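# Move one bottle from the cabinet to the bench

## Task

Take a single bottle out of the cabinet and set it upright on the bench, leaving the remaining two bottles inside the cabinet.

## Robot and tools

ROBOT AND FRAME. Two arms, left_arm and right_arm, each with six joints and a gripper, ride on separate carriages (left_rail and right_rail) on one floor track. The scene frame is fixed to the table: the table top is z = 0, +z up, +x the direction the arms face, +y to their left. The track runs along y at x = 0, with y = 0 at its middle, and the table edge is at x = 0.17 m. left_rail is always the carriage at larger y; the names do not refer to image sides. Each arm base sits at x = 0, y = its carriage position_m, z = 0.04 m, facing +x. Reported hand positions can be off by a few centimetres, more at long reach.

GRIPPER. Fingers point along the gripper's +z axis and close along its y axis. end_effector_position is the point between the pads when closed; fingertips reach about 33 mm past it (9 mm when fully open). Grip with the outer quarter of the pads: nearer the palm the fingers fold and grip unreliably, and a fingertip pushed into a surface folds quietly.

execute_actions(actions, cameras). actions holds one action or is empty (empty returns images and the scene number). An action may have "rows", "steps", "until", and rail commands. "rows": up to 15 rows, one per control step of 1/30 s. Each row is one flat list of 18 numbers, all in [-1, 1]: left_arm shoulder pan, shoulder lift, elbow, wrist 1, wrist 2, wrist 3, then left gripper position, force_limit, speed; then the same nine for right_arm. The six joint numbers are offsets, scaled so 1.0 = 2.222 rad, measured from the Joint targets at the start of the action (not from the previous row); sending the same offset in a later call moves further. Send 0 joint offsets to keep an arm at its targets. Gripper position is absolute: +1 fully open (140 mm), about -0.8 pads touch, -1 closes until blocked. force_limit -1 to +1 (about 14 N to 58 N per pad at slow close); speed -1 to +1 (about 30 to 250 mm/s), faster closes squeeze harder. Repeat the last gripper numbers to leave it unchanged; 0 is a real command. "steps": 1 to 450, at least the number of rows, default 15; after the last row the arm keeps heading to it. Stated joint ranges: pan, lift, wrists ±6.283 rad, elbow ±3.142 rad; a request more than 0.010 rad beyond is refused. "until" checks only rail fields, e.g. {"right_rail": {"position_status": ["!=", "moving"]}} or {"all": {"status": "ended"}}; numbers need a comparison (=, !=, <, <=, >, >=).

RAILS. {"left_rail": {"position_m": y}} sends the carriage to an absolute y in metres (left_rail -0.8 to 1.5, right_rail -1.5 to 0.8); speed_m_s 0.01 to 1, acceleration_factor 0.1 to 1; {"stop": true} brakes. Carriages must stay about 0.78 m apart. After sending, run an action with until on position_status, and let the carriage arrive before aiming a hand at a scene point; rows ride along with a moving carriage. Status words: moving, done, contact_stop, time_out, stopped, stopped_with_arm, stopped_for_other_arm, stopped_for_other_carriage; position_answer taken or not_taken (resend once it stands).

move(target, speed, blend, stop_force, zero, blocking, cameras). target is one 18-number row or a list of up to 15 rows, same layout and scale as above; every row's joint offsets count from the same Joint targets, not from the row before. speed: top joint speed in rad/s, 0.01 to 3.14, default 0.5, one value or one per target. blend: corner rounding in rad for lists, 0 = stop at each. stop_force: 3 to 120 N; ends an arm's path when its wrist sensor feels that much push; use with a low speed for gentle contact, omit it when pulling away from a contact. zero (default true) rezeroes before the move. blocking=false returns early; then call wait or stop before further rows or moves. The result adds a move: line (done, off_target, moving, held, fault). Paths do not avoid obstacles or the other arm.

wait(seconds 0 to 10): run on with last commands. stop(): brakes a running move (not rails). zoom_image(camera, region [x0, y0, x1, y1] pixels, at most 504x504) on the newest image of cam_high, cam_low, cam_front, cam_side, cam_left_wrist or cam_right_wrist (all 672x504). zero_wrist_force(arm). finished_scene(scene): ends the scene irreversibly; call only when the bottle stands on the bench by itself.

RESULTS. Joint positions and velocities: per arm, rail (m) then six joints (rad). Joint targets: commanded angles, same order. object_status: 0 moving, 1 blocked while opening, 2 blocked while closing (a grip), 3 reached position or pads met. position_measured counts: 3 open, about 75 = 100 mm, 139 = 60 mm, 200 = 20 mm, 230 pads touching. Wrist force/torque are in the gripper's axes. "joint command not followed" means the clearance check altered commands. Watch for MOTOR HOT and fault lines.

AVOID. Anything falling off the table or onto the track or metal strip fails the task. Do not hit fixed things hard, slam, drop, or release a moving bottle. Faults: torque on a joint at its limit (139 N m shoulder and elbow, 26 N m wrists) or about 150 N outside force stops the arm 10 s. Keep the arms from touching each other, never close one gripper on the other's fingers, and avoid long outstretched holds that overheat motors. Grip heavy parts near their middle.

Each tool is called after "Request:" in YAML: its name, and indented under it one key for each argument.

## Session

Request:
execute_actions:
  actions: []

Scene clock: 0.00 s.
left_arm: end_effector_position=(+0.3456, +1.0432, +0.5800) position_measured=3 object_status=3 end_effector_quat_wxyz=(+0.000, +0.000, +1.000, +0.000) | right_arm: end_effector_position=(+0.3456, -1.1194, +0.5800) position_measured=3 object_status=3 end_effector_quat_wxyz=(+0.000, +0.000, +1.000, +0.000)
Joint positions: left_arm=[1.016 -0.316 -1.725 0.971 -0.816 -1.571 -0.316] | right_arm=[-1.147 -0.316 -1.725 0.971 -0.816 -1.571 -0.316]
Joint velocities: within noise
Joint torques (N m): no reading
Wrist force (N): no reading
Wrist torque (N m): no reading
Wrist force, peak (N): no reading
Joint targets: left_arm=[1.016 -0.316 -1.725 0.971 -0.816 -1.571 -0.316] | right_arm=[-1.147 -0.316 -1.725 0.971 -0.816 -1.571 -0.316]
Tool commands: left_gripper/position=+1.0 left_gripper/force_limit=+1.0 left_gripper/speed=+1.0 right_gripper/position=+1.0 right_gripper/force_limit=+1.0 right_gripper/speed=+1.0
left_rail: position_m=1.016 position_status=done
right_rail: position_m=-1.147 position_status=done

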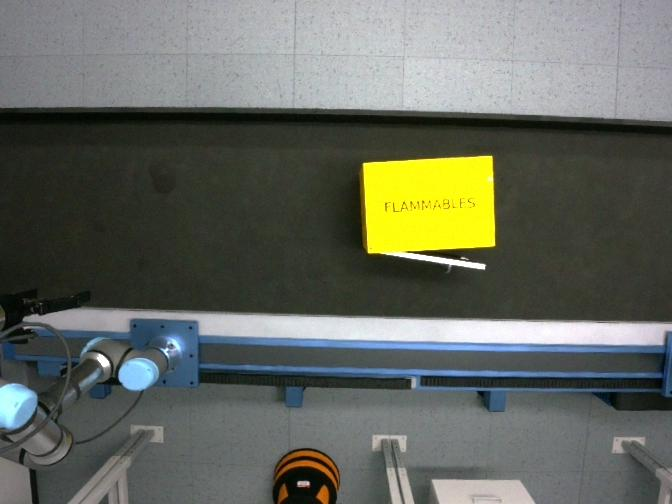

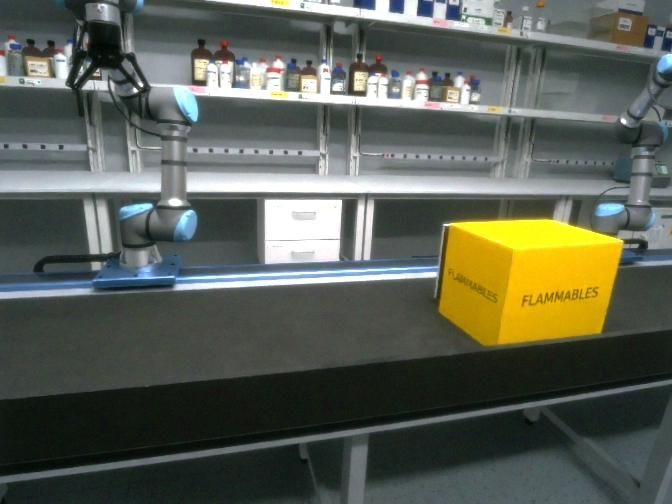

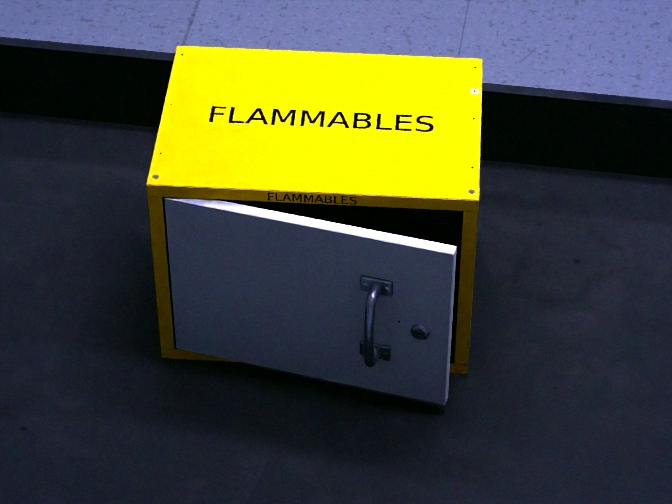

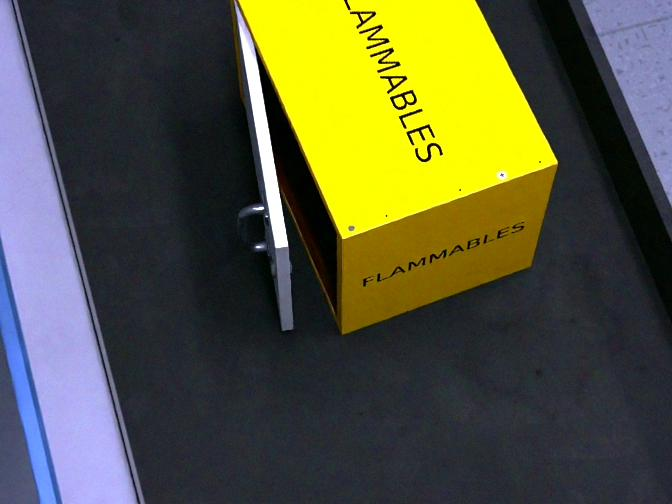

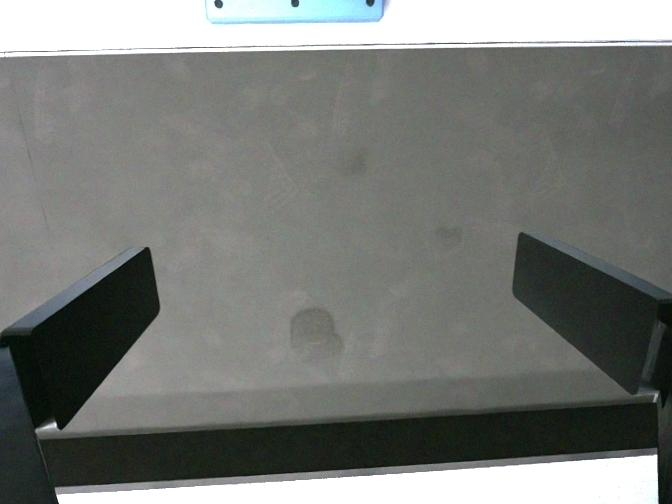

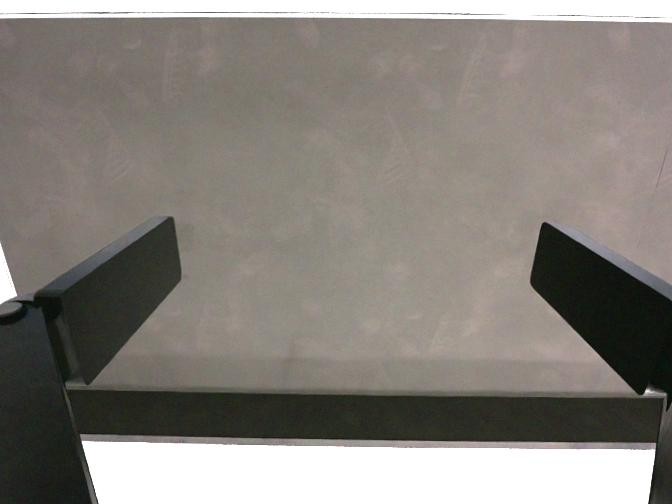

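Request:
zoom_image:
  camera: "cam_high"
  region: [340, 140, 520, 290]

Request:
zoom_image:
  camera: "cam_side"
  region: [200, 0, 600, 360]

Request:
zoom_image:
  camera: "cam_front"
  region: [130, 30, 500, 420]

Request:
zoom_image:
  camera: "cam_low"
  region: [400, 180, 672, 380]

Scaled by 2.800 from the camera's 672x504 image, which has a finer 960x720 frame.

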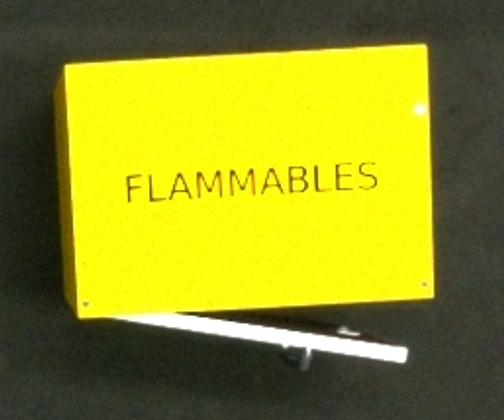

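Scaled by 1.260 from the camera's 672x504 image, which has a finer 960x720 frame.

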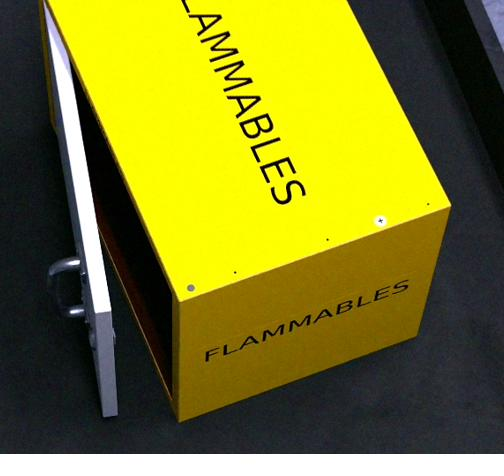

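Scaled by 1.292 from the camera's 672x504 image, which has a finer 960x720 frame.

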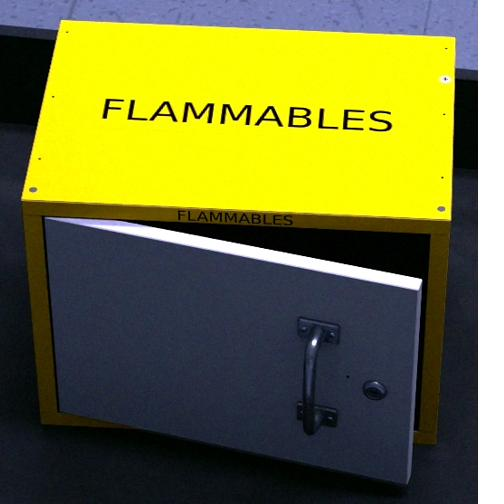

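Scaled by 1.853 from the camera's 672x504 image, which has a finer 960x720 frame.

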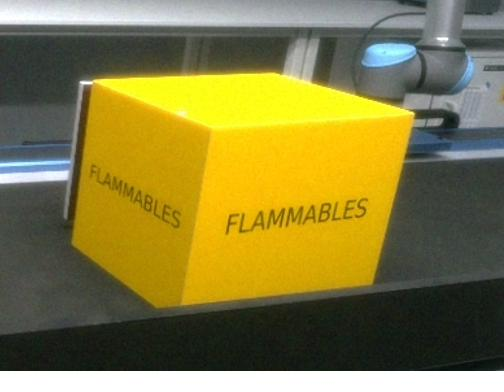

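Request:
execute_actions:
  actions:
    - {"right_rail": {"position_m": -0.15}, "steps": 200, "until": {"right_rail": {"position_status": ["!=", "moving"]}}}
  cameras: ["cam_right_wrist", "cam_high"]

Scene clock: 193.10 s.
left_arm: end_effector_position=(+0.3456, +1.0432, +0.5800) position_measured=3 object_status=3 end_effector_quat_wxyz=(+0.000, +0.000, +1.000, +0.000) | right_arm: end_effector_position=(+0.3456, -0.1228, +0.5800) position_measured=3 object_status=3 end_effector_quat_wxyz=(+0.000, +0.000, +1.000, +0.000)
Joint positions: left_arm=[1.016 -0.316 -1.725 0.971 -0.816 -1.571 -0.316] | right_arm=[-0.15 -0.316 -1.725 0.971 -0.816 -1.571 -0.316]
Joint torques (N m): left_arm=[-1.78 -13.1 -19.31 -3.03 -0.06 0.24] | right_arm=[1.34 -12.95 -20.13 -2.67 -0.48 -0.06]
Wrist force (N): left_arm=[0.0 0.2 -0.2] | right_arm=[-0.1 -0.1 0.0]
Wrist torque (N m): left_arm=[0.04 0.01 0.00] | right_arm=[-0.02 0.01 0.00]
Wrist force, peak (N): left_arm=[0.6 0.2 -0.4] | right_arm=[0.0 -1.7 0.0]
Joint targets: left_arm=[1.016 -0.316 -1.725 0.971 -0.816 -1.571 -0.316] | right_arm=[-0.150 -0.316 -1.725 0.971 -0.816 -1.571 -0.316]
Tool commands: left_gripper/position=+1.0 left_gripper/force_limit=+1.0 left_gripper/speed=+1.0 right_gripper/position=+1.0 right_gripper/force_limit=+1.0 right_gripper/speed=+1.0
left_rail: position_m=1.016 position_status=done
right_rail: position_m=-0.150 position_status=done
Images, in order (width x height): cam_high 672x504, cam_right_wrist 672x504.

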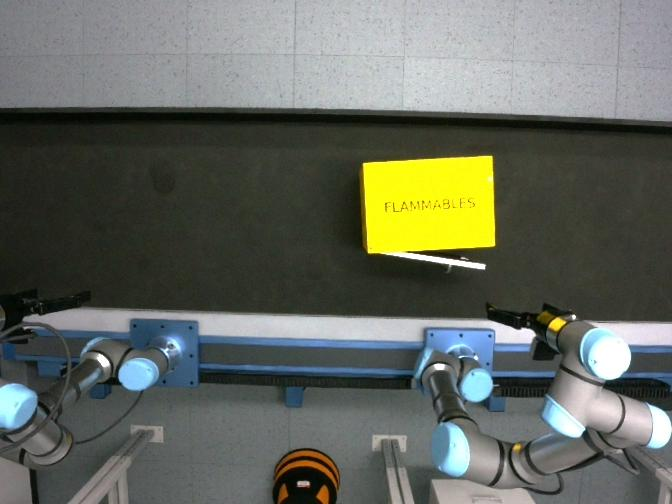

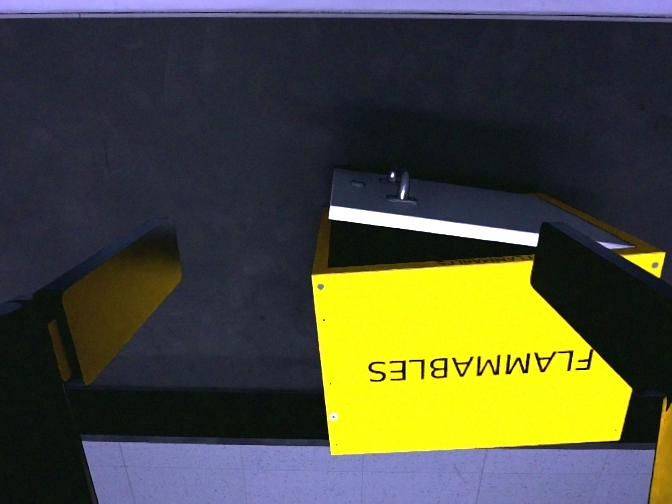

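Request:
execute_actions:
  actions:
    - {"right_rail": {"position_m": -0.35}, "steps": 120, "until": {"right_rail": {"position_status": ["!=", "moving"]}}}

Request:
move:
  target: [0,0,0,0,0,0,1,1,1,0.1440,0.0405,0.1775,-0.2183,0,0.1440,-1,-1,0]
  speed: 0.6
  cameras: ["cam_high","cam_front","cam_side","cam_right_wrist"]

Scene clock: 283.30 s.
left_arm: end_effector_position=(+0.3456, +1.0432, +0.5800) position_measured=3 object_status=3 end_effector_quat_wxyz=(+0.000, +0.000, +1.000, +0.000) | right_arm: end_effector_position=(+0.3456, -0.3227, +0.5800) position_measured=3 object_status=3 end_effector_quat_wxyz=(+0.000, +0.000, +1.000, +0.000)
Joint positions: left_arm=[1.016 -0.316 -1.725 0.971 -0.816 -1.571 -0.316] | right_arm=[-0.35 -0.316 -1.725 0.971 -0.816 -1.571 -0.316]
Joint torques (N m): left_arm=[-1.08 -13.05 -20.52 -3.12 -0.05 0.12] | right_arm=[0.57 -11.63 -21.58 -2.74 -0.19 -0.32]
Wrist force (N): left_arm=[0.2 0.2 0.0] | right_arm=[0.0 -0.3 0.2]
Wrist torque (N m): left_arm=[0.03 -0.05 0.01] | right_arm=[-0.06 0.00 0.00]
Wrist force, peak (N): left_arm=[0.2 0.4 -0.4] | right_arm=[0.1 2.2 0.0]
Joint targets: left_arm=[1.016 -0.316 -1.725 0.971 -0.816 -1.571 -0.316] | right_arm=[-0.350 -0.316 -1.725 0.971 -0.816 -1.571 -0.316]
Tool commands: left_gripper/position=+1.0 left_gripper/force_limit=+1.0 left_gripper/speed=+1.0 right_gripper/position=+1.0 right_gripper/force_limit=+1.0 right_gripper/speed=+1.0
left_rail: position_m=1.016 position_status=done
right_rail: position_m=-0.350 position_status=done

Scene clock: 284.87 s.
left_arm: end_effector_position=(+0.3456, +1.0432, +0.5800) position_measured=3 object_status=3 end_effector_quat_wxyz=(+0.000, +0.000, +1.000, +0.000) | right_arm: end_effector_position=(+0.4499, -0.2150, +0.4204) position_measured=233 object_status=3 end_effector_quat_wxyz=(+0.000, +0.000, +1.000, +0.000)
Joint positions: left_arm=[1.016 -0.316 -1.725 0.971 -0.816 -1.571 -0.316] | right_arm=[-0.35 0.004 -1.635 1.365 -1.301 -1.571 0.004]
Joint torques (N m): left_arm=[-2.15 -13.17 -20.99 -3.1 -0.05 0.12] | right_arm=[6.35 -14.97 -15.05 -4 -0.05 1.81]
Wrist force (N): left_arm=[0.2 0.1 0.2] | right_arm=[0.2 0.1 0.0]
Wrist torque (N m): left_arm=[0.02 -0.03 0.01] | right_arm=[0.03 -0.04 0.02]
Wrist force, peak (N): left_arm=[0.0 0.5 -0.3] | right_arm=[-0.6 1.3 1.6]
Joint targets: left_arm=[1.016 -0.316 -1.725 0.971 -0.816 -1.571 -0.316] | right_arm=[-0.350 0.004 -1.635 1.365 -1.301 -1.571 0.004]
left_rail: position_m=1.016 position_status=done
right_rail: position_m=-0.350 position_status=done
move: done
Images, in order (width x height): cam_high 672x504, cam_front 672x504, cam_side 672x504, cam_right_wrist 672x504.

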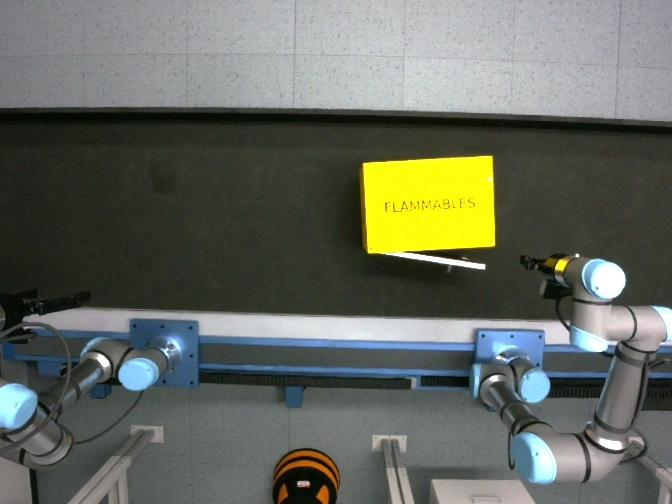

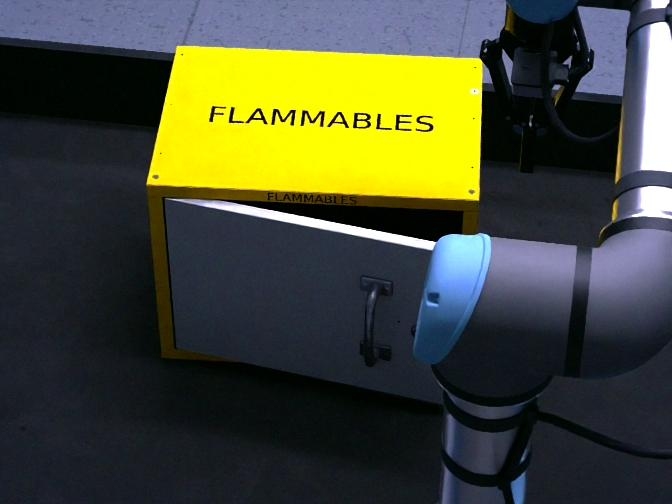

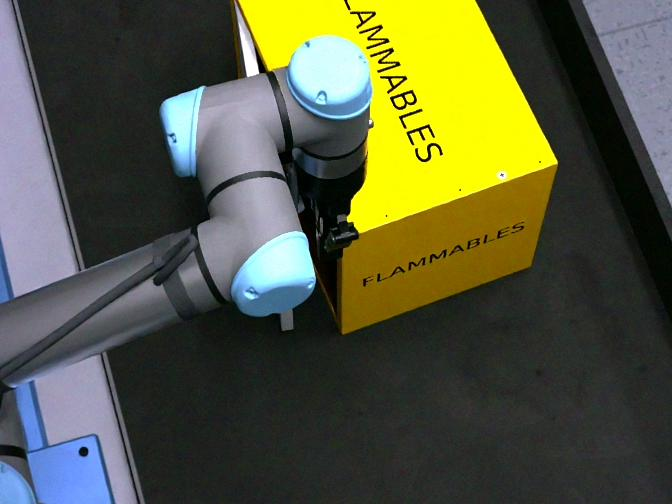

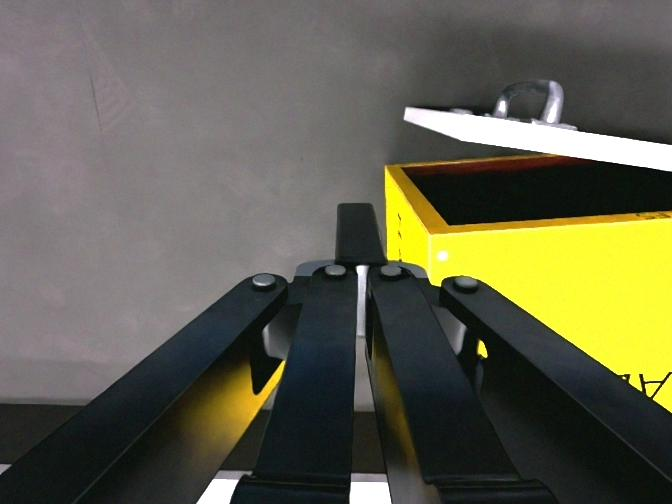

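Request:
zoom_image:
  camera: "cam_right_wrist"
  region: [320, 60, 572, 270]

Scaled by 2.000 from the camera's 672x504 image, which has a finer 960x720 frame.

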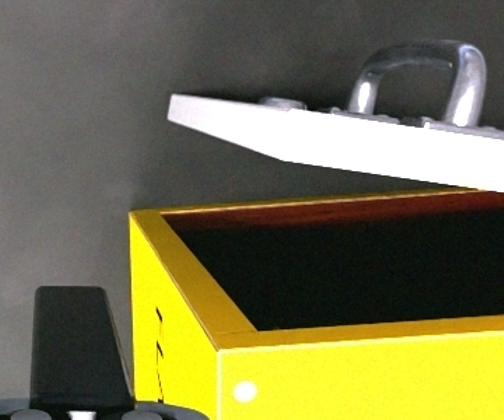

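Request:
move:
  target:
    - [0,0,0,0,0,0,1,1,1,0,-0.0061,0.2203,-0.2140,0,0,-1,-1,0]
    - [0,0,0,0,0,0,1,1,1,0.1040,0.0419,0.1737,-0.2154,0,0.1040,-1,-1,0]
  speed: [0.35,0.15]
  stop_force: 12
  cameras: ["cam_high","cam_front","cam_right_wrist"]

Scene clock: 338.77 s.
left_arm: end_effector_position=(+0.3456, +1.0432, +0.5800) position_measured=3 object_status=3 end_effector_quat_wxyz=(+0.000, +0.000, +1.000, +0.000) | right_arm: end_effector_position=(+0.4510, -0.1049, +0.2350) position_measured=233 object_status=3 end_effector_quat_wxyz=(+0.000, +0.000, +1.000, +0.000)
Joint positions: left_arm=[1.016 -0.316 -1.725 0.971 -0.816 -1.571 -0.316] | right_arm=[-0.35 0.235 -1.542 1.751 -1.78 -1.571 0.235]
Joint torques (N m): left_arm=[-1.84 -13.06 -20.97 -3.08 -0.02 0.15] | right_arm=[6.77 -19.3 -37.1 -4.09 -0.32 1.69]
Wrist force (N): left_arm=[-0.2 0.1 -0.3] | right_arm=[0.1 0.0 -0.2]
Wrist torque (N m): left_arm=[0.02 0.04 -0.01] | right_arm=[-0.02 0.01 0.01]
Wrist force, peak (N): left_arm=[-0.4 0.3 -0.6] | right_arm=[0.5 0.1 -1.3]
Joint targets: left_arm=[1.016 -0.316 -1.725 0.971 -0.816 -1.571 -0.316] | right_arm=[-0.350 0.235 -1.542 1.751 -1.780 -1.571 0.235]
left_rail: position_m=1.016 position_status=done
right_rail: position_m=-0.350 position_status=done
move: done
Images, in order (width x height): cam_high 672x504, cam_front 672x504, cam_right_wrist 672x504.

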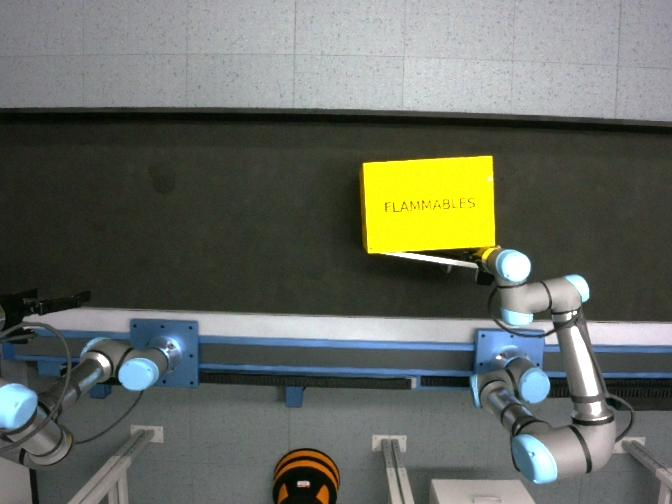

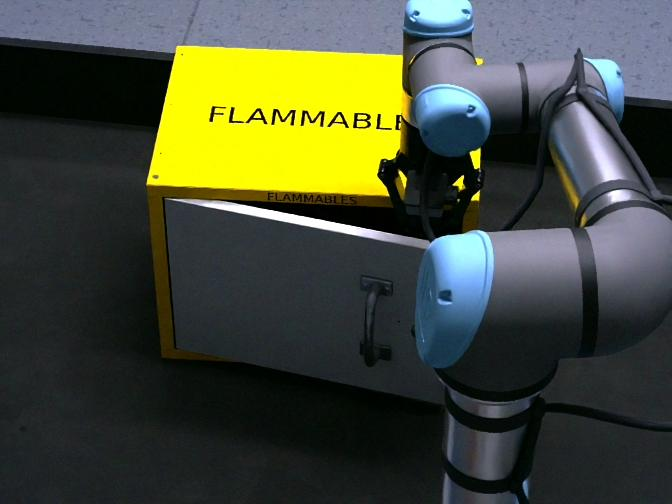

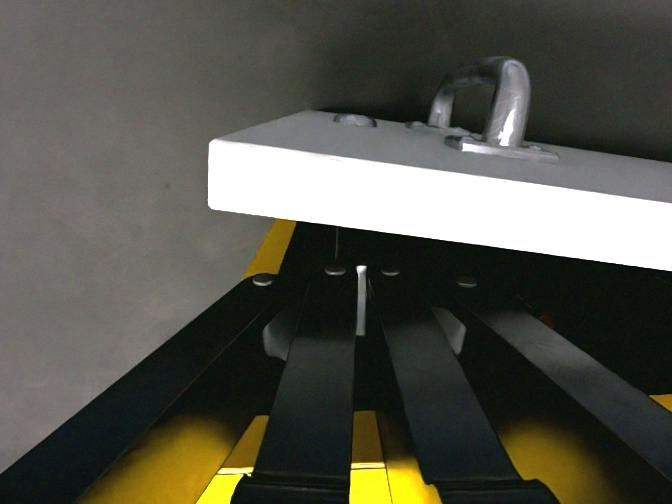

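Request:
move:
  target:
    - [0,0,0,0,0,0,1,1,1,0.0778,-0.0785,0.0734,0.0052,0,0.0778,-1,-1,0]
    - [0,0,0,0,0,0,1,1,1,0.1869,-0.0821,0.0764,0.0058,0,0.1869,-1,-1,0]
    - [0,0,0,0,0,0,1,1,1,0.2871,-0.0219,0.0218,0.0002,0,0.2871,-1,-1,0]
    - [0,0,0,0,0,0,1,1,1,0.3468,0.0686,-0.0768,0.0082,0,0.3468,-1,-1,0]
  speed: 0.25
  blend: [0.04,0.04,0.04,0]
  stop_force: 25
  cameras: ["cam_high","cam_front","cam_right_wrist","cam_side"]

Scene clock: 362.70 s.
left_arm: end_effector_position=(+0.3456, +1.0432, +0.5800) position_measured=3 object_status=3 end_effector_quat_wxyz=(+0.000, +0.000, +1.000, +0.000) | right_arm: end_effector_position=(+0.1881, +0.1955, +0.2352) position_measured=233 object_status=3 end_effector_quat_wxyz=(+0.000, +0.000, +1.000, +0.000)
Joint positions: left_arm=[1.016 -0.316 -1.725 0.971 -0.816 -1.571 -0.316] | right_arm=[-0.35 1.006 -1.39 1.58 -1.762 -1.571 1.006]
Joint torques (N m): left_arm=[-2.2 -14.4 -19.73 -3.17 -0.05 0.11] | right_arm=[7 -25.9 -38.12 -1.6 1.41 1.96]
Wrist force (N): left_arm=[-0.1 0.4 0.0] | right_arm=[0.3 -2.8 -1.1]
Wrist torque (N m): left_arm=[0.07 0.03 0.00] | right_arm=[-0.31 -0.09 0.06]
Wrist force, peak (N): left_arm=[0.2 0.4 -0.6] | right_arm=[-4.7 -2.2 0.0]
Joint targets: left_arm=[1.016 -0.316 -1.725 0.971 -0.816 -1.571 -0.316] | right_arm=[-0.350 1.006 -1.390 1.580 -1.762 -1.571 1.006]
left_rail: position_m=1.016 position_status=done
right_rail: position_m=-0.350 position_status=done
move: done
Images, in order (width x height): cam_high 672x504, cam_front 672x504, cam_side 672x504, cam_right_wrist 672x504.

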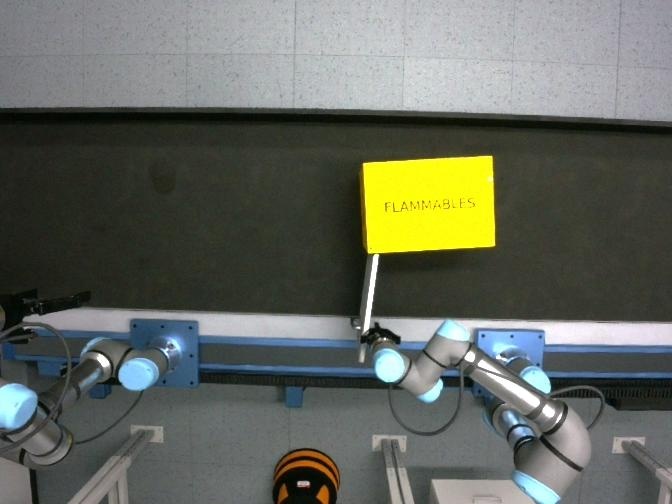

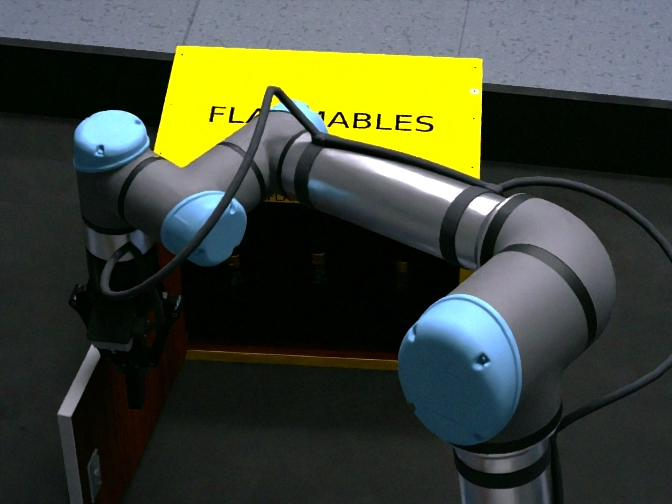

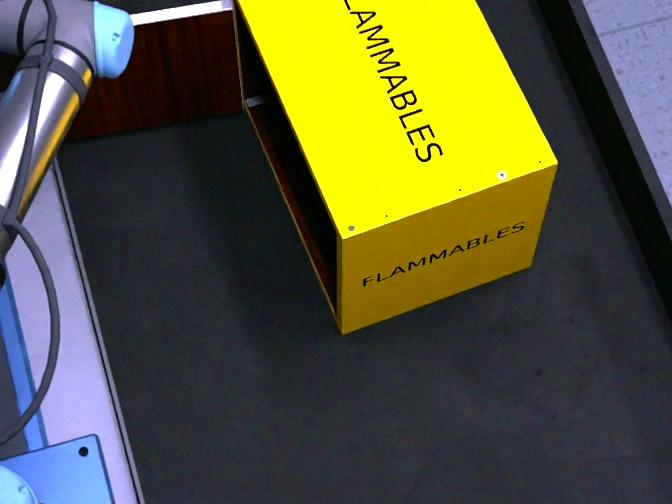

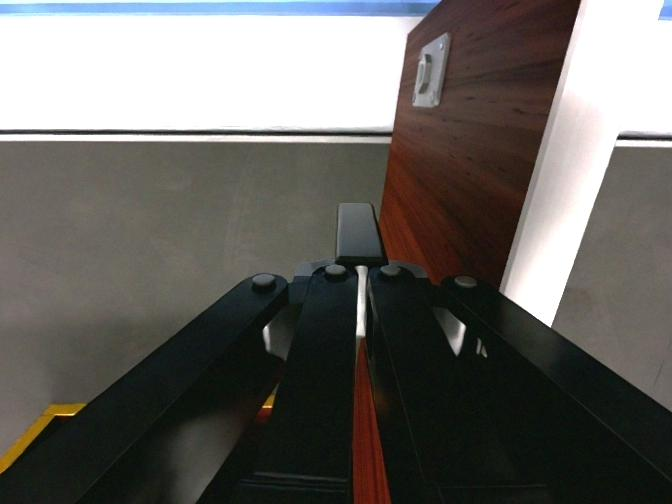

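Request:
move:
  target:
    - [0,0,0,0,0,0,1,1,1,0.0255,0.0978,-0.1281,0.0305,0,0.0255,-1,-1,0]
    - [0,0,0,0,0,0,1,1,1,0.0265,0.1761,-0.2462,0.0702,0,0.0265,-1,-1,0]
  speed: 0.25
  blend: [0.03,0]
  stop_force: 20
  cameras: ["cam_high","cam_front","cam_right_wrist","cam_side"]

Scene clock: 379.60 s.
left_arm: end_effector_position=(+0.3456, +1.0432, +0.5800) position_measured=3 object_status=3 end_effector_quat_wxyz=(+0.000, +0.000, +1.000, +0.000) | right_arm: end_effector_position=(+0.2335, +0.3459, +0.2350) position_measured=233 object_status=3 end_effector_quat_wxyz=(+0.000, +0.000, +1.000, +0.000)
Joint positions: left_arm=[1.016 -0.316 -1.725 0.971 -0.816 -1.571 -0.316] | right_arm=[-0.35 1.064 -0.998 1.033 -1.606 -1.571 1.064]
Joint torques (N m): left_arm=[-1.76 -13.56 -20.22 -3.19 -0.12 0.17] | right_arm=[5.58 -40.96 -39.48 -2.55 0.77 1.88]
Wrist force (N): left_arm=[0.1 0.1 0.0] | right_arm=[2.4 -5.0 -2.2]
Wrist torque (N m): left_arm=[0.01 -0.02 0.00] | right_arm=[-0.35 -0.19 0.02]
Wrist force, peak (N): left_arm=[-0.3 -0.5 -0.4] | right_arm=[2.9 -10.1 -2.4]
Joint targets: left_arm=[1.016 -0.316 -1.725 0.971 -0.816 -1.571 -0.316] | right_arm=[-0.350 1.064 -0.998 1.033 -1.606 -1.571 1.064]
left_rail: position_m=1.016 position_status=done
right_rail: position_m=-0.350 position_status=done
move: done
Images, in order (width x height): cam_high 672x504, cam_front 672x504, cam_side 672x504, cam_right_wrist 672x504.

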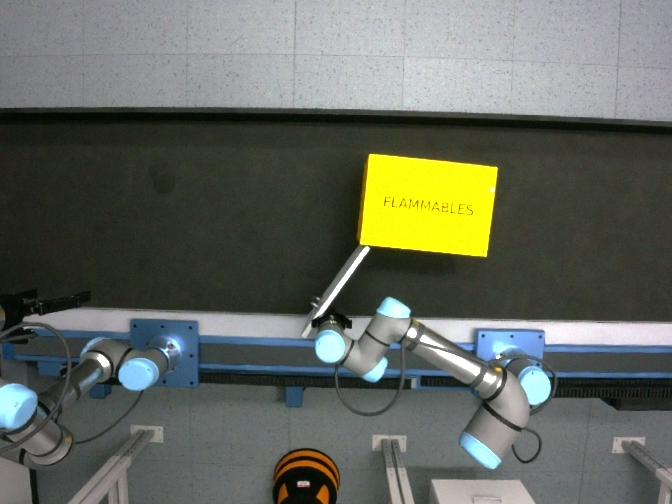

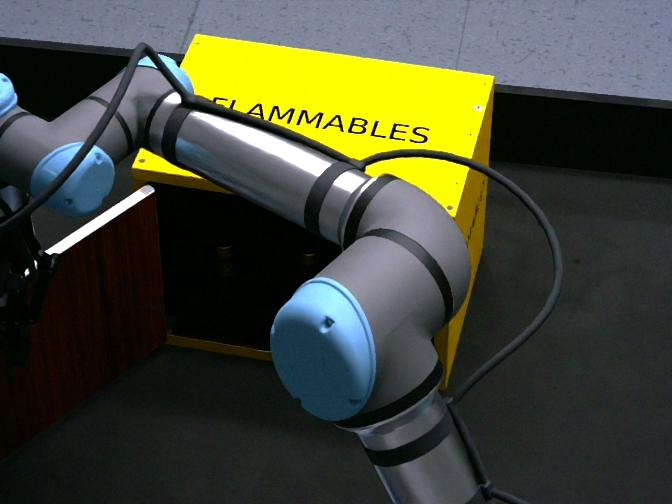

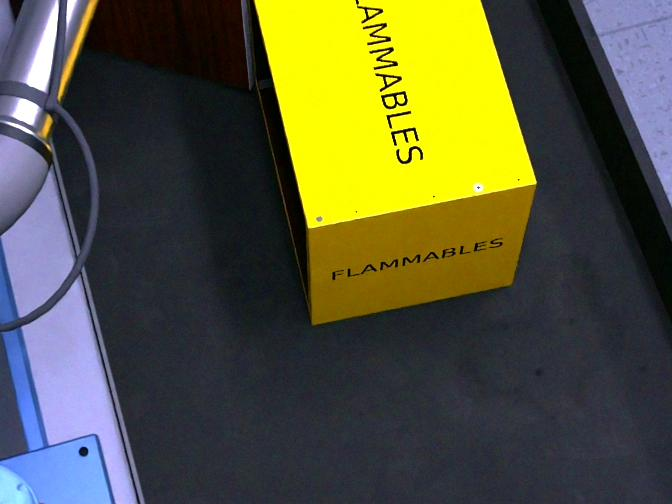

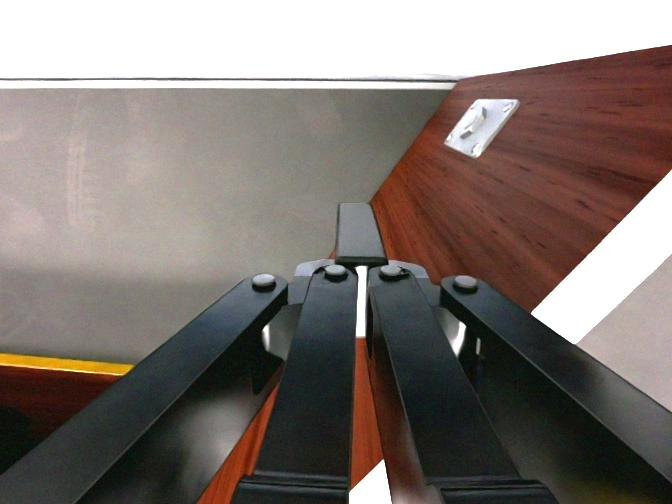

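Request:
move:
  target:
    - [0,0,0,0,0,0,1,1,1,0,-0.3272,-0.0279,0.3555,0,0,-1,-1,0]
    - [-0.6275,0,0,0.7065,0.6795,0.1422,1,1,1,-0.6211,-0.3272,-0.0279,0.3555,0,-0.6211,-1,-1,0]
  speed: [0.5,0.7]
  cameras: ["cam_high","cam_front"]

Request:
execute_actions:
  actions:
    - {"right_rail": {"position_m": -1.0}, "left_rail": {"position_m": 0.70}, "steps": 200, "until": {"all": {"status": "ended"}}}
  cameras: ["cam_high","cam_front"]

Scene clock: 599.13 s.
left_arm: end_effector_position=(+0.4116, +0.7549, +0.7914) position_measured=3 object_status=3 end_effector_quat_wxyz=(+0.028, +0.707, -0.027, +0.707) | right_arm: end_effector_position=(+0.3453, -0.3224, +0.5798) position_measured=233 object_status=3 end_effector_quat_wxyz=(+0.000, +0.000, +1.000, +0.000)
Joint positions: left_arm=[1.016 -1.71 -1.725 0.971 0.753 -0.061 0] | right_arm=[-0.35 -0.315 -1.725 0.971 -0.816 -1.571 -0.315]
Joint torques (N m): left_arm=[-10.58 -9.52 -15.78 2.22 0.84 1.92] | right_arm=[-7.78 -19.13 -32.88 -1.55 -2.07 -1.86]
Wrist force (N): left_arm=[-0.4 2.1 -0.4] | right_arm=[0.4 -0.7 0.0]
Wrist torque (N m): left_arm=[0.29 0.60 0.26] | right_arm=[-0.14 -0.07 0.08]
Wrist force, peak (N): left_arm=[-0.1 3.9 -1.2] | right_arm=[2.5 -5.6 -1.9]
Joint targets: left_arm=[1.016 -1.710 -1.725 0.971 0.754 -0.061 0.000] | right_arm=[-0.350 -0.316 -1.725 0.971 -0.816 -1.571 -0.316]
left_rail: position_m=1.016 position_status=done
right_rail: position_m=-0.350 position_status=done
move: done
Images, in order (width x height): cam_high 672x504, cam_front 672x504.

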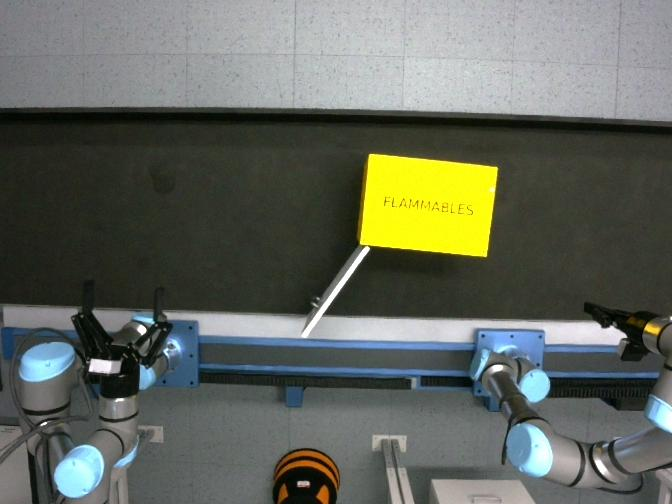

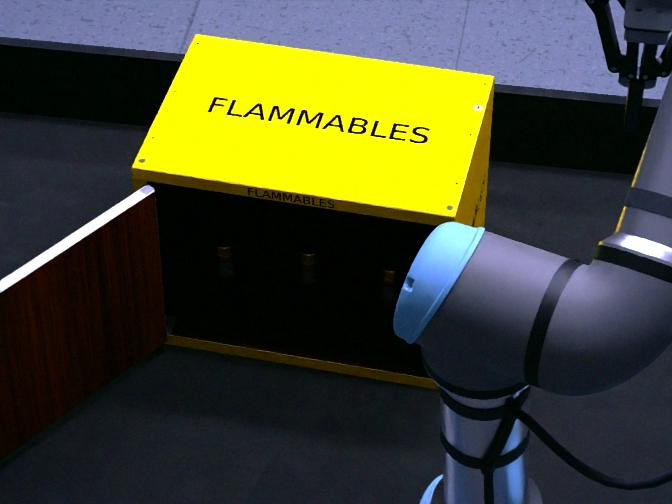

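Scene clock: 601.37 s.
left_arm: end_effector_position=(+0.4115, +0.4388, +0.7914) position_measured=3 object_status=3 end_effector_quat_wxyz=(+0.028, +0.707, -0.027, +0.707) | right_arm: end_effector_position=(+0.3453, -0.9725, +0.5798) position_measured=233 object_status=3 end_effector_quat_wxyz=(+0.000, +0.000, +1.000, +0.000)
Joint positions: left_arm=[0.7 -1.71 -1.725 0.971 0.754 -0.061 0] | right_arm=[-1 -0.316 -1.725 0.971 -0.816 -1.571 -0.316]
Joint torques (N m): left_arm=[4.01 -16.73 -16.16 1.14 -0.36 1.94] | right_arm=[5.58 -7.02 -27.56 -2.97 -1.49 -1.64]
Wrist force (N): left_arm=[0.1 2.3 -0.4] | right_arm=[0.5 -0.5 0.0]
Wrist torque (N m): left_arm=[0.33 0.49 0.25] | right_arm=[-0.12 -0.10 0.09]
Wrist force, peak (N): left_arm=[0.2 3.5 -0.2] | right_arm=[0.6 -1.7 0.1]
Joint targets: left_arm=[0.700 -1.710 -1.725 0.971 0.754 -0.061 0.000] | right_arm=[-1.000 -0.316 -1.725 0.971 -0.816 -1.571 -0.316]
Tool commands: left_gripper/position=+1.0 left_gripper/force_limit=+1.0 left_gripper/speed=+1.0 right_gripper/position=-1.0 right_gripper/force_limit=-1.0 right_gripper/speed=+0.0
left_rail: position_m=0.700 position_status=done
right_rail: position_m=-1.000 position_status=done
Images, in order (width x height): cam_high 672x504, cam_front 672x504.

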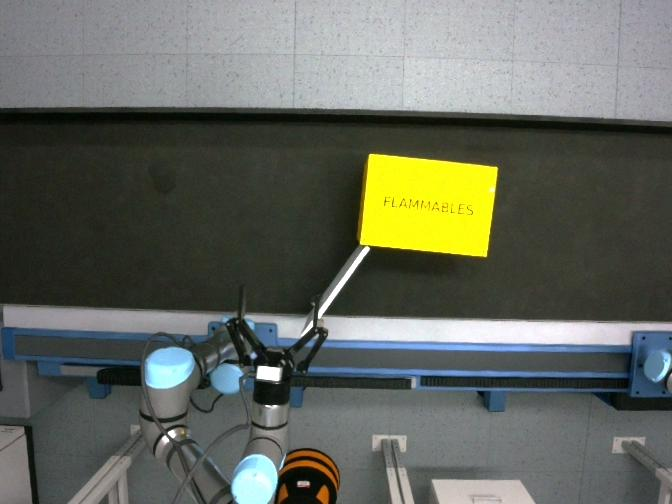

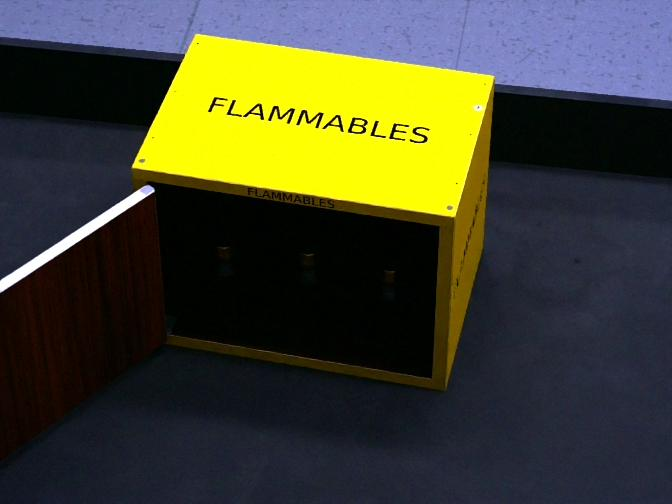

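Request:
move:
  target: [0,0.3609,0.2210,-0.5819,0,0,1,1,1,0,0,0,0,0,0,-1,-1,0]
  speed: 0.6
  cameras: ["cam_high","cam_front","cam_left_wrist","cam_side"]

Scene clock: 611.57 s.
left_arm: end_effector_position=(+0.3597, +0.0696, +0.2409) position_measured=3 object_status=3 end_effector_quat_wxyz=(+0.028, +0.707, -0.027, +0.707) | right_arm: end_effector_position=(+0.3454, -0.9725, +0.5798) position_measured=233 object_status=3 end_effector_quat_wxyz=(+0.000, +0.000, +1.000, +0.000)
Joint positions: left_arm=[0.7 -1.71 -0.924 1.461 -0.539 -0.061 0] | right_arm=[-1 -0.316 -1.725 0.971 -0.816 -1.571 -0.316]
Joint torques (N m): left_arm=[-10.48 -43.32 -6.44 -2.12 0.87 1.47] | right_arm=[4.74 -6.95 -18.53 -3.14 0.2 -1.7]
Wrist force (N): left_arm=[-0.1 2.5 -0.5] | right_arm=[0.4 -0.6 -0.1]
Wrist torque (N m): left_arm=[0.37 0.52 0.30] | right_arm=[-0.14 -0.07 0.08]
Wrist force, peak (N): left_arm=[-2.3 2.9 -0.5] | right_arm=[0.6 -0.7 -0.4]
Joint targets: left_arm=[0.700 -1.710 -0.923 1.462 -0.539 -0.061 0.000] | right_arm=[-1.000 -0.316 -1.725 0.971 -0.816 -1.571 -0.316]
left_rail: position_m=0.700 position_status=done
right_rail: position_m=-1.000 position_status=done
move: done
Images, in order (width x height): cam_high 672x504, cam_front 672x504, cam_side 672x504, cam_left_wrist 672x504.

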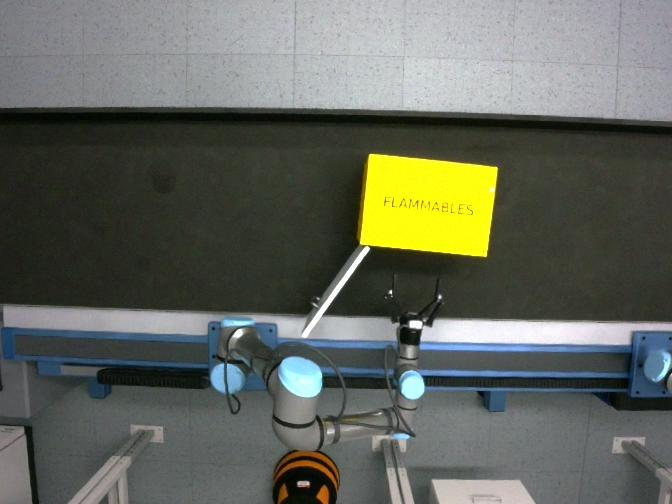

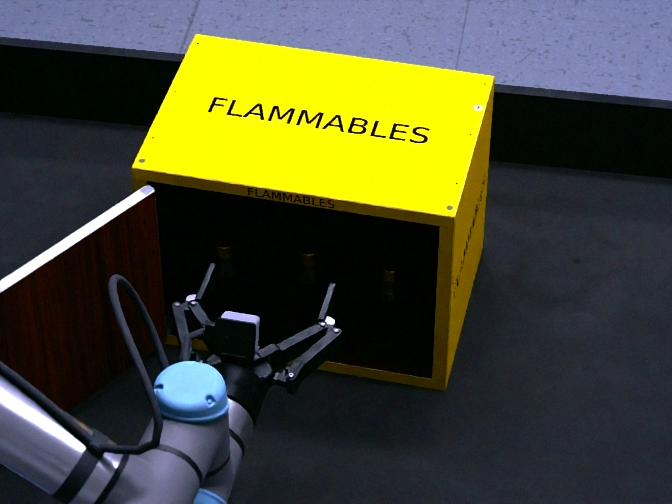

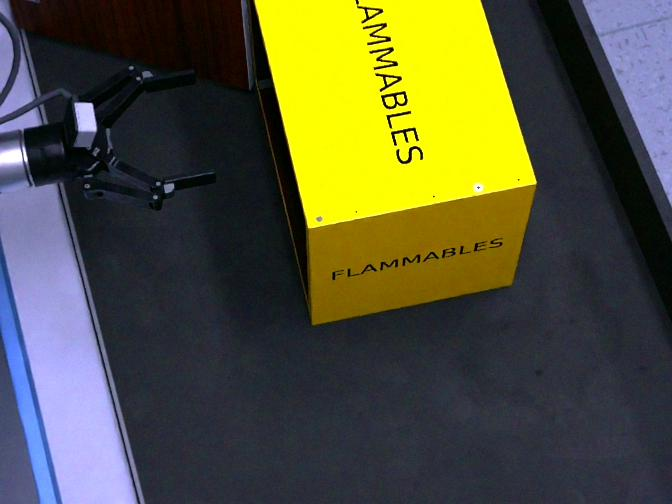

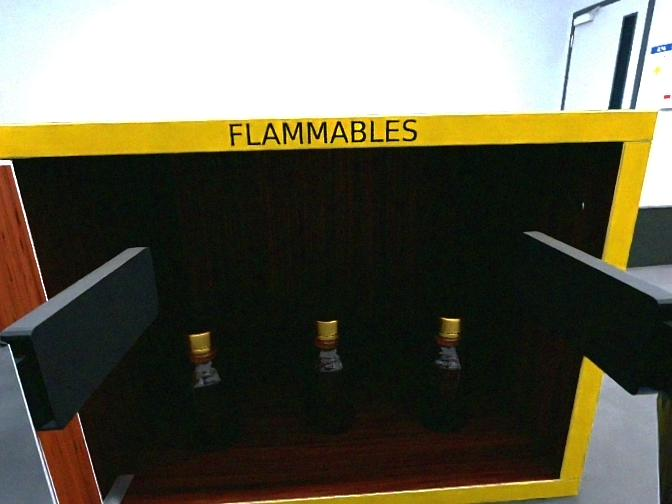

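Request:
zoom_image:
  camera: "cam_left_wrist"
  region: [130, 280, 530, 504]

Scaled by 1.260 from the camera's 672x504 image, which has a finer 960x720 frame.

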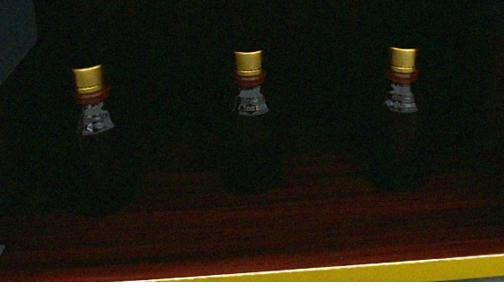

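Request:
move:
  target: [0.0335,0.1292,0.0206,-0.1498,0.0337,0,0.24,-1,0,0,0,0,0,0,0,-1,-1,0]
  speed: 0.3
  stop_force: 15
  cameras: ["cam_high","cam_front","cam_left_wrist","cam_side"]

Scene clock: 745.33 s.
left_arm: end_effector_position=(+0.3983, +0.0695, +0.0801) position_measured=99 object_status=3 end_effector_quat_wxyz=(+0.028, +0.707, -0.028, +0.707) | right_arm: end_effector_position=(+0.3454, -0.9725, +0.5798) position_measured=233 object_status=3 end_effector_quat_wxyz=(+0.000, +0.000, +1.000, +0.000)
Joint positions: left_arm=[0.7 -1.646 -0.675 1.501 -0.827 0.004 0] | right_arm=[-1 -0.316 -1.725 0.971 -0.816 -1.571 -0.316]
Joint torques (N m): left_arm=[-11.33 -60.45 -28.67 2.11 -1.48 1.18] | right_arm=[6.11 -7.07 -18.94 -2.94 1.84 -1.45]
Wrist force (N): left_arm=[0.2 1.9 -0.4] | right_arm=[0.5 -0.7 0.0]
Wrist torque (N m): left_arm=[0.25 0.43 0.29] | right_arm=[-0.15 -0.11 0.09]
Wrist force, peak (N): left_arm=[-8.7 0.2 1.0] | right_arm=[0.6 -0.8 -0.2]
Joint targets: left_arm=[0.700 -1.646 -0.675 1.501 -0.827 0.004 0.000] | right_arm=[-1.000 -0.316 -1.725 0.971 -0.816 -1.571 -0.316]
left_rail: position_m=0.700 position_status=done
right_rail: position_m=-1.000 position_status=done
move: held (left_arm; a check stopped the path); limits=held; left_arm: the wrist 1 is farthest, 0.045 rad from its target
joint command not followed: on one or more control steps a check withheld the commanded joint targets of the left arm, and it was not sent them on those steps.
cause: the commanded joint targets, or the way to them, would bring a part of the arm (just beyond joint 6 (wrist 2)) too close to the robot's own body.
Images, in order (width x height): cam_high 672x504, cam_front 672x504, cam_side 672x504, cam_left_wrist 672x504.

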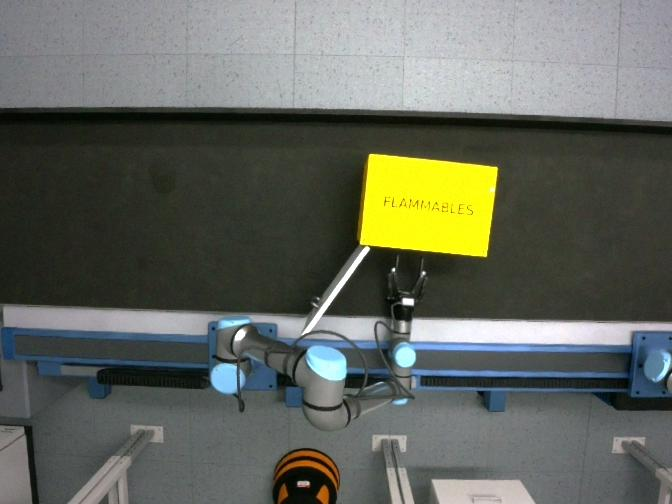

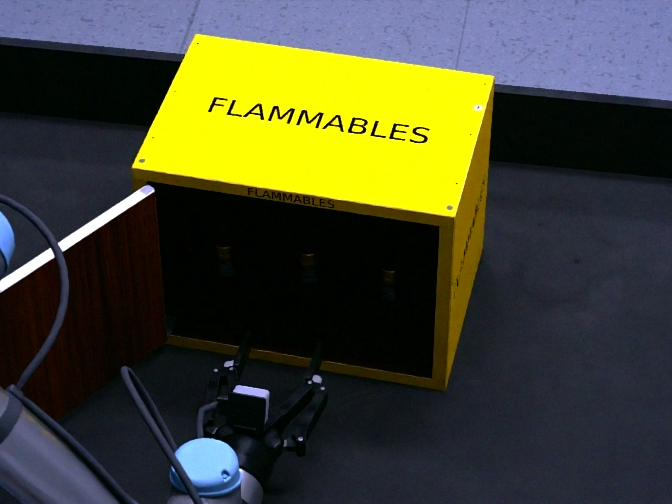

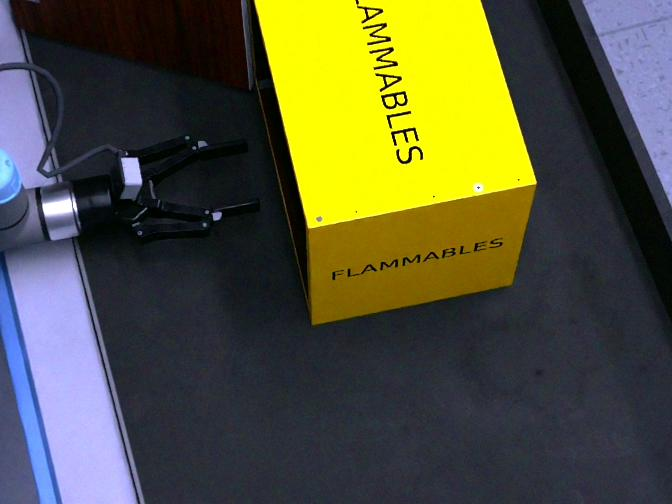

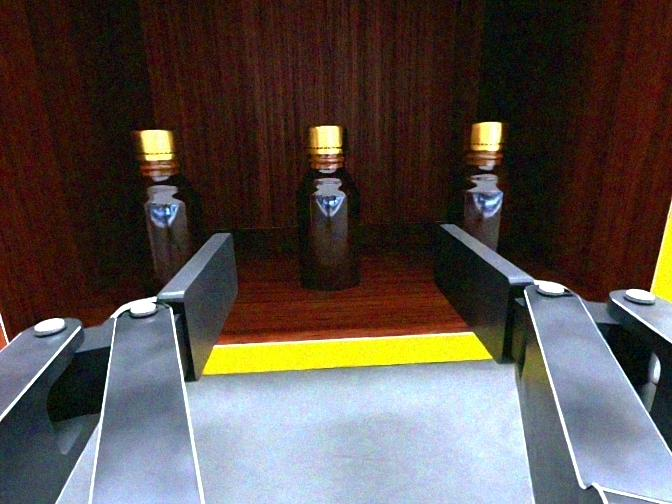

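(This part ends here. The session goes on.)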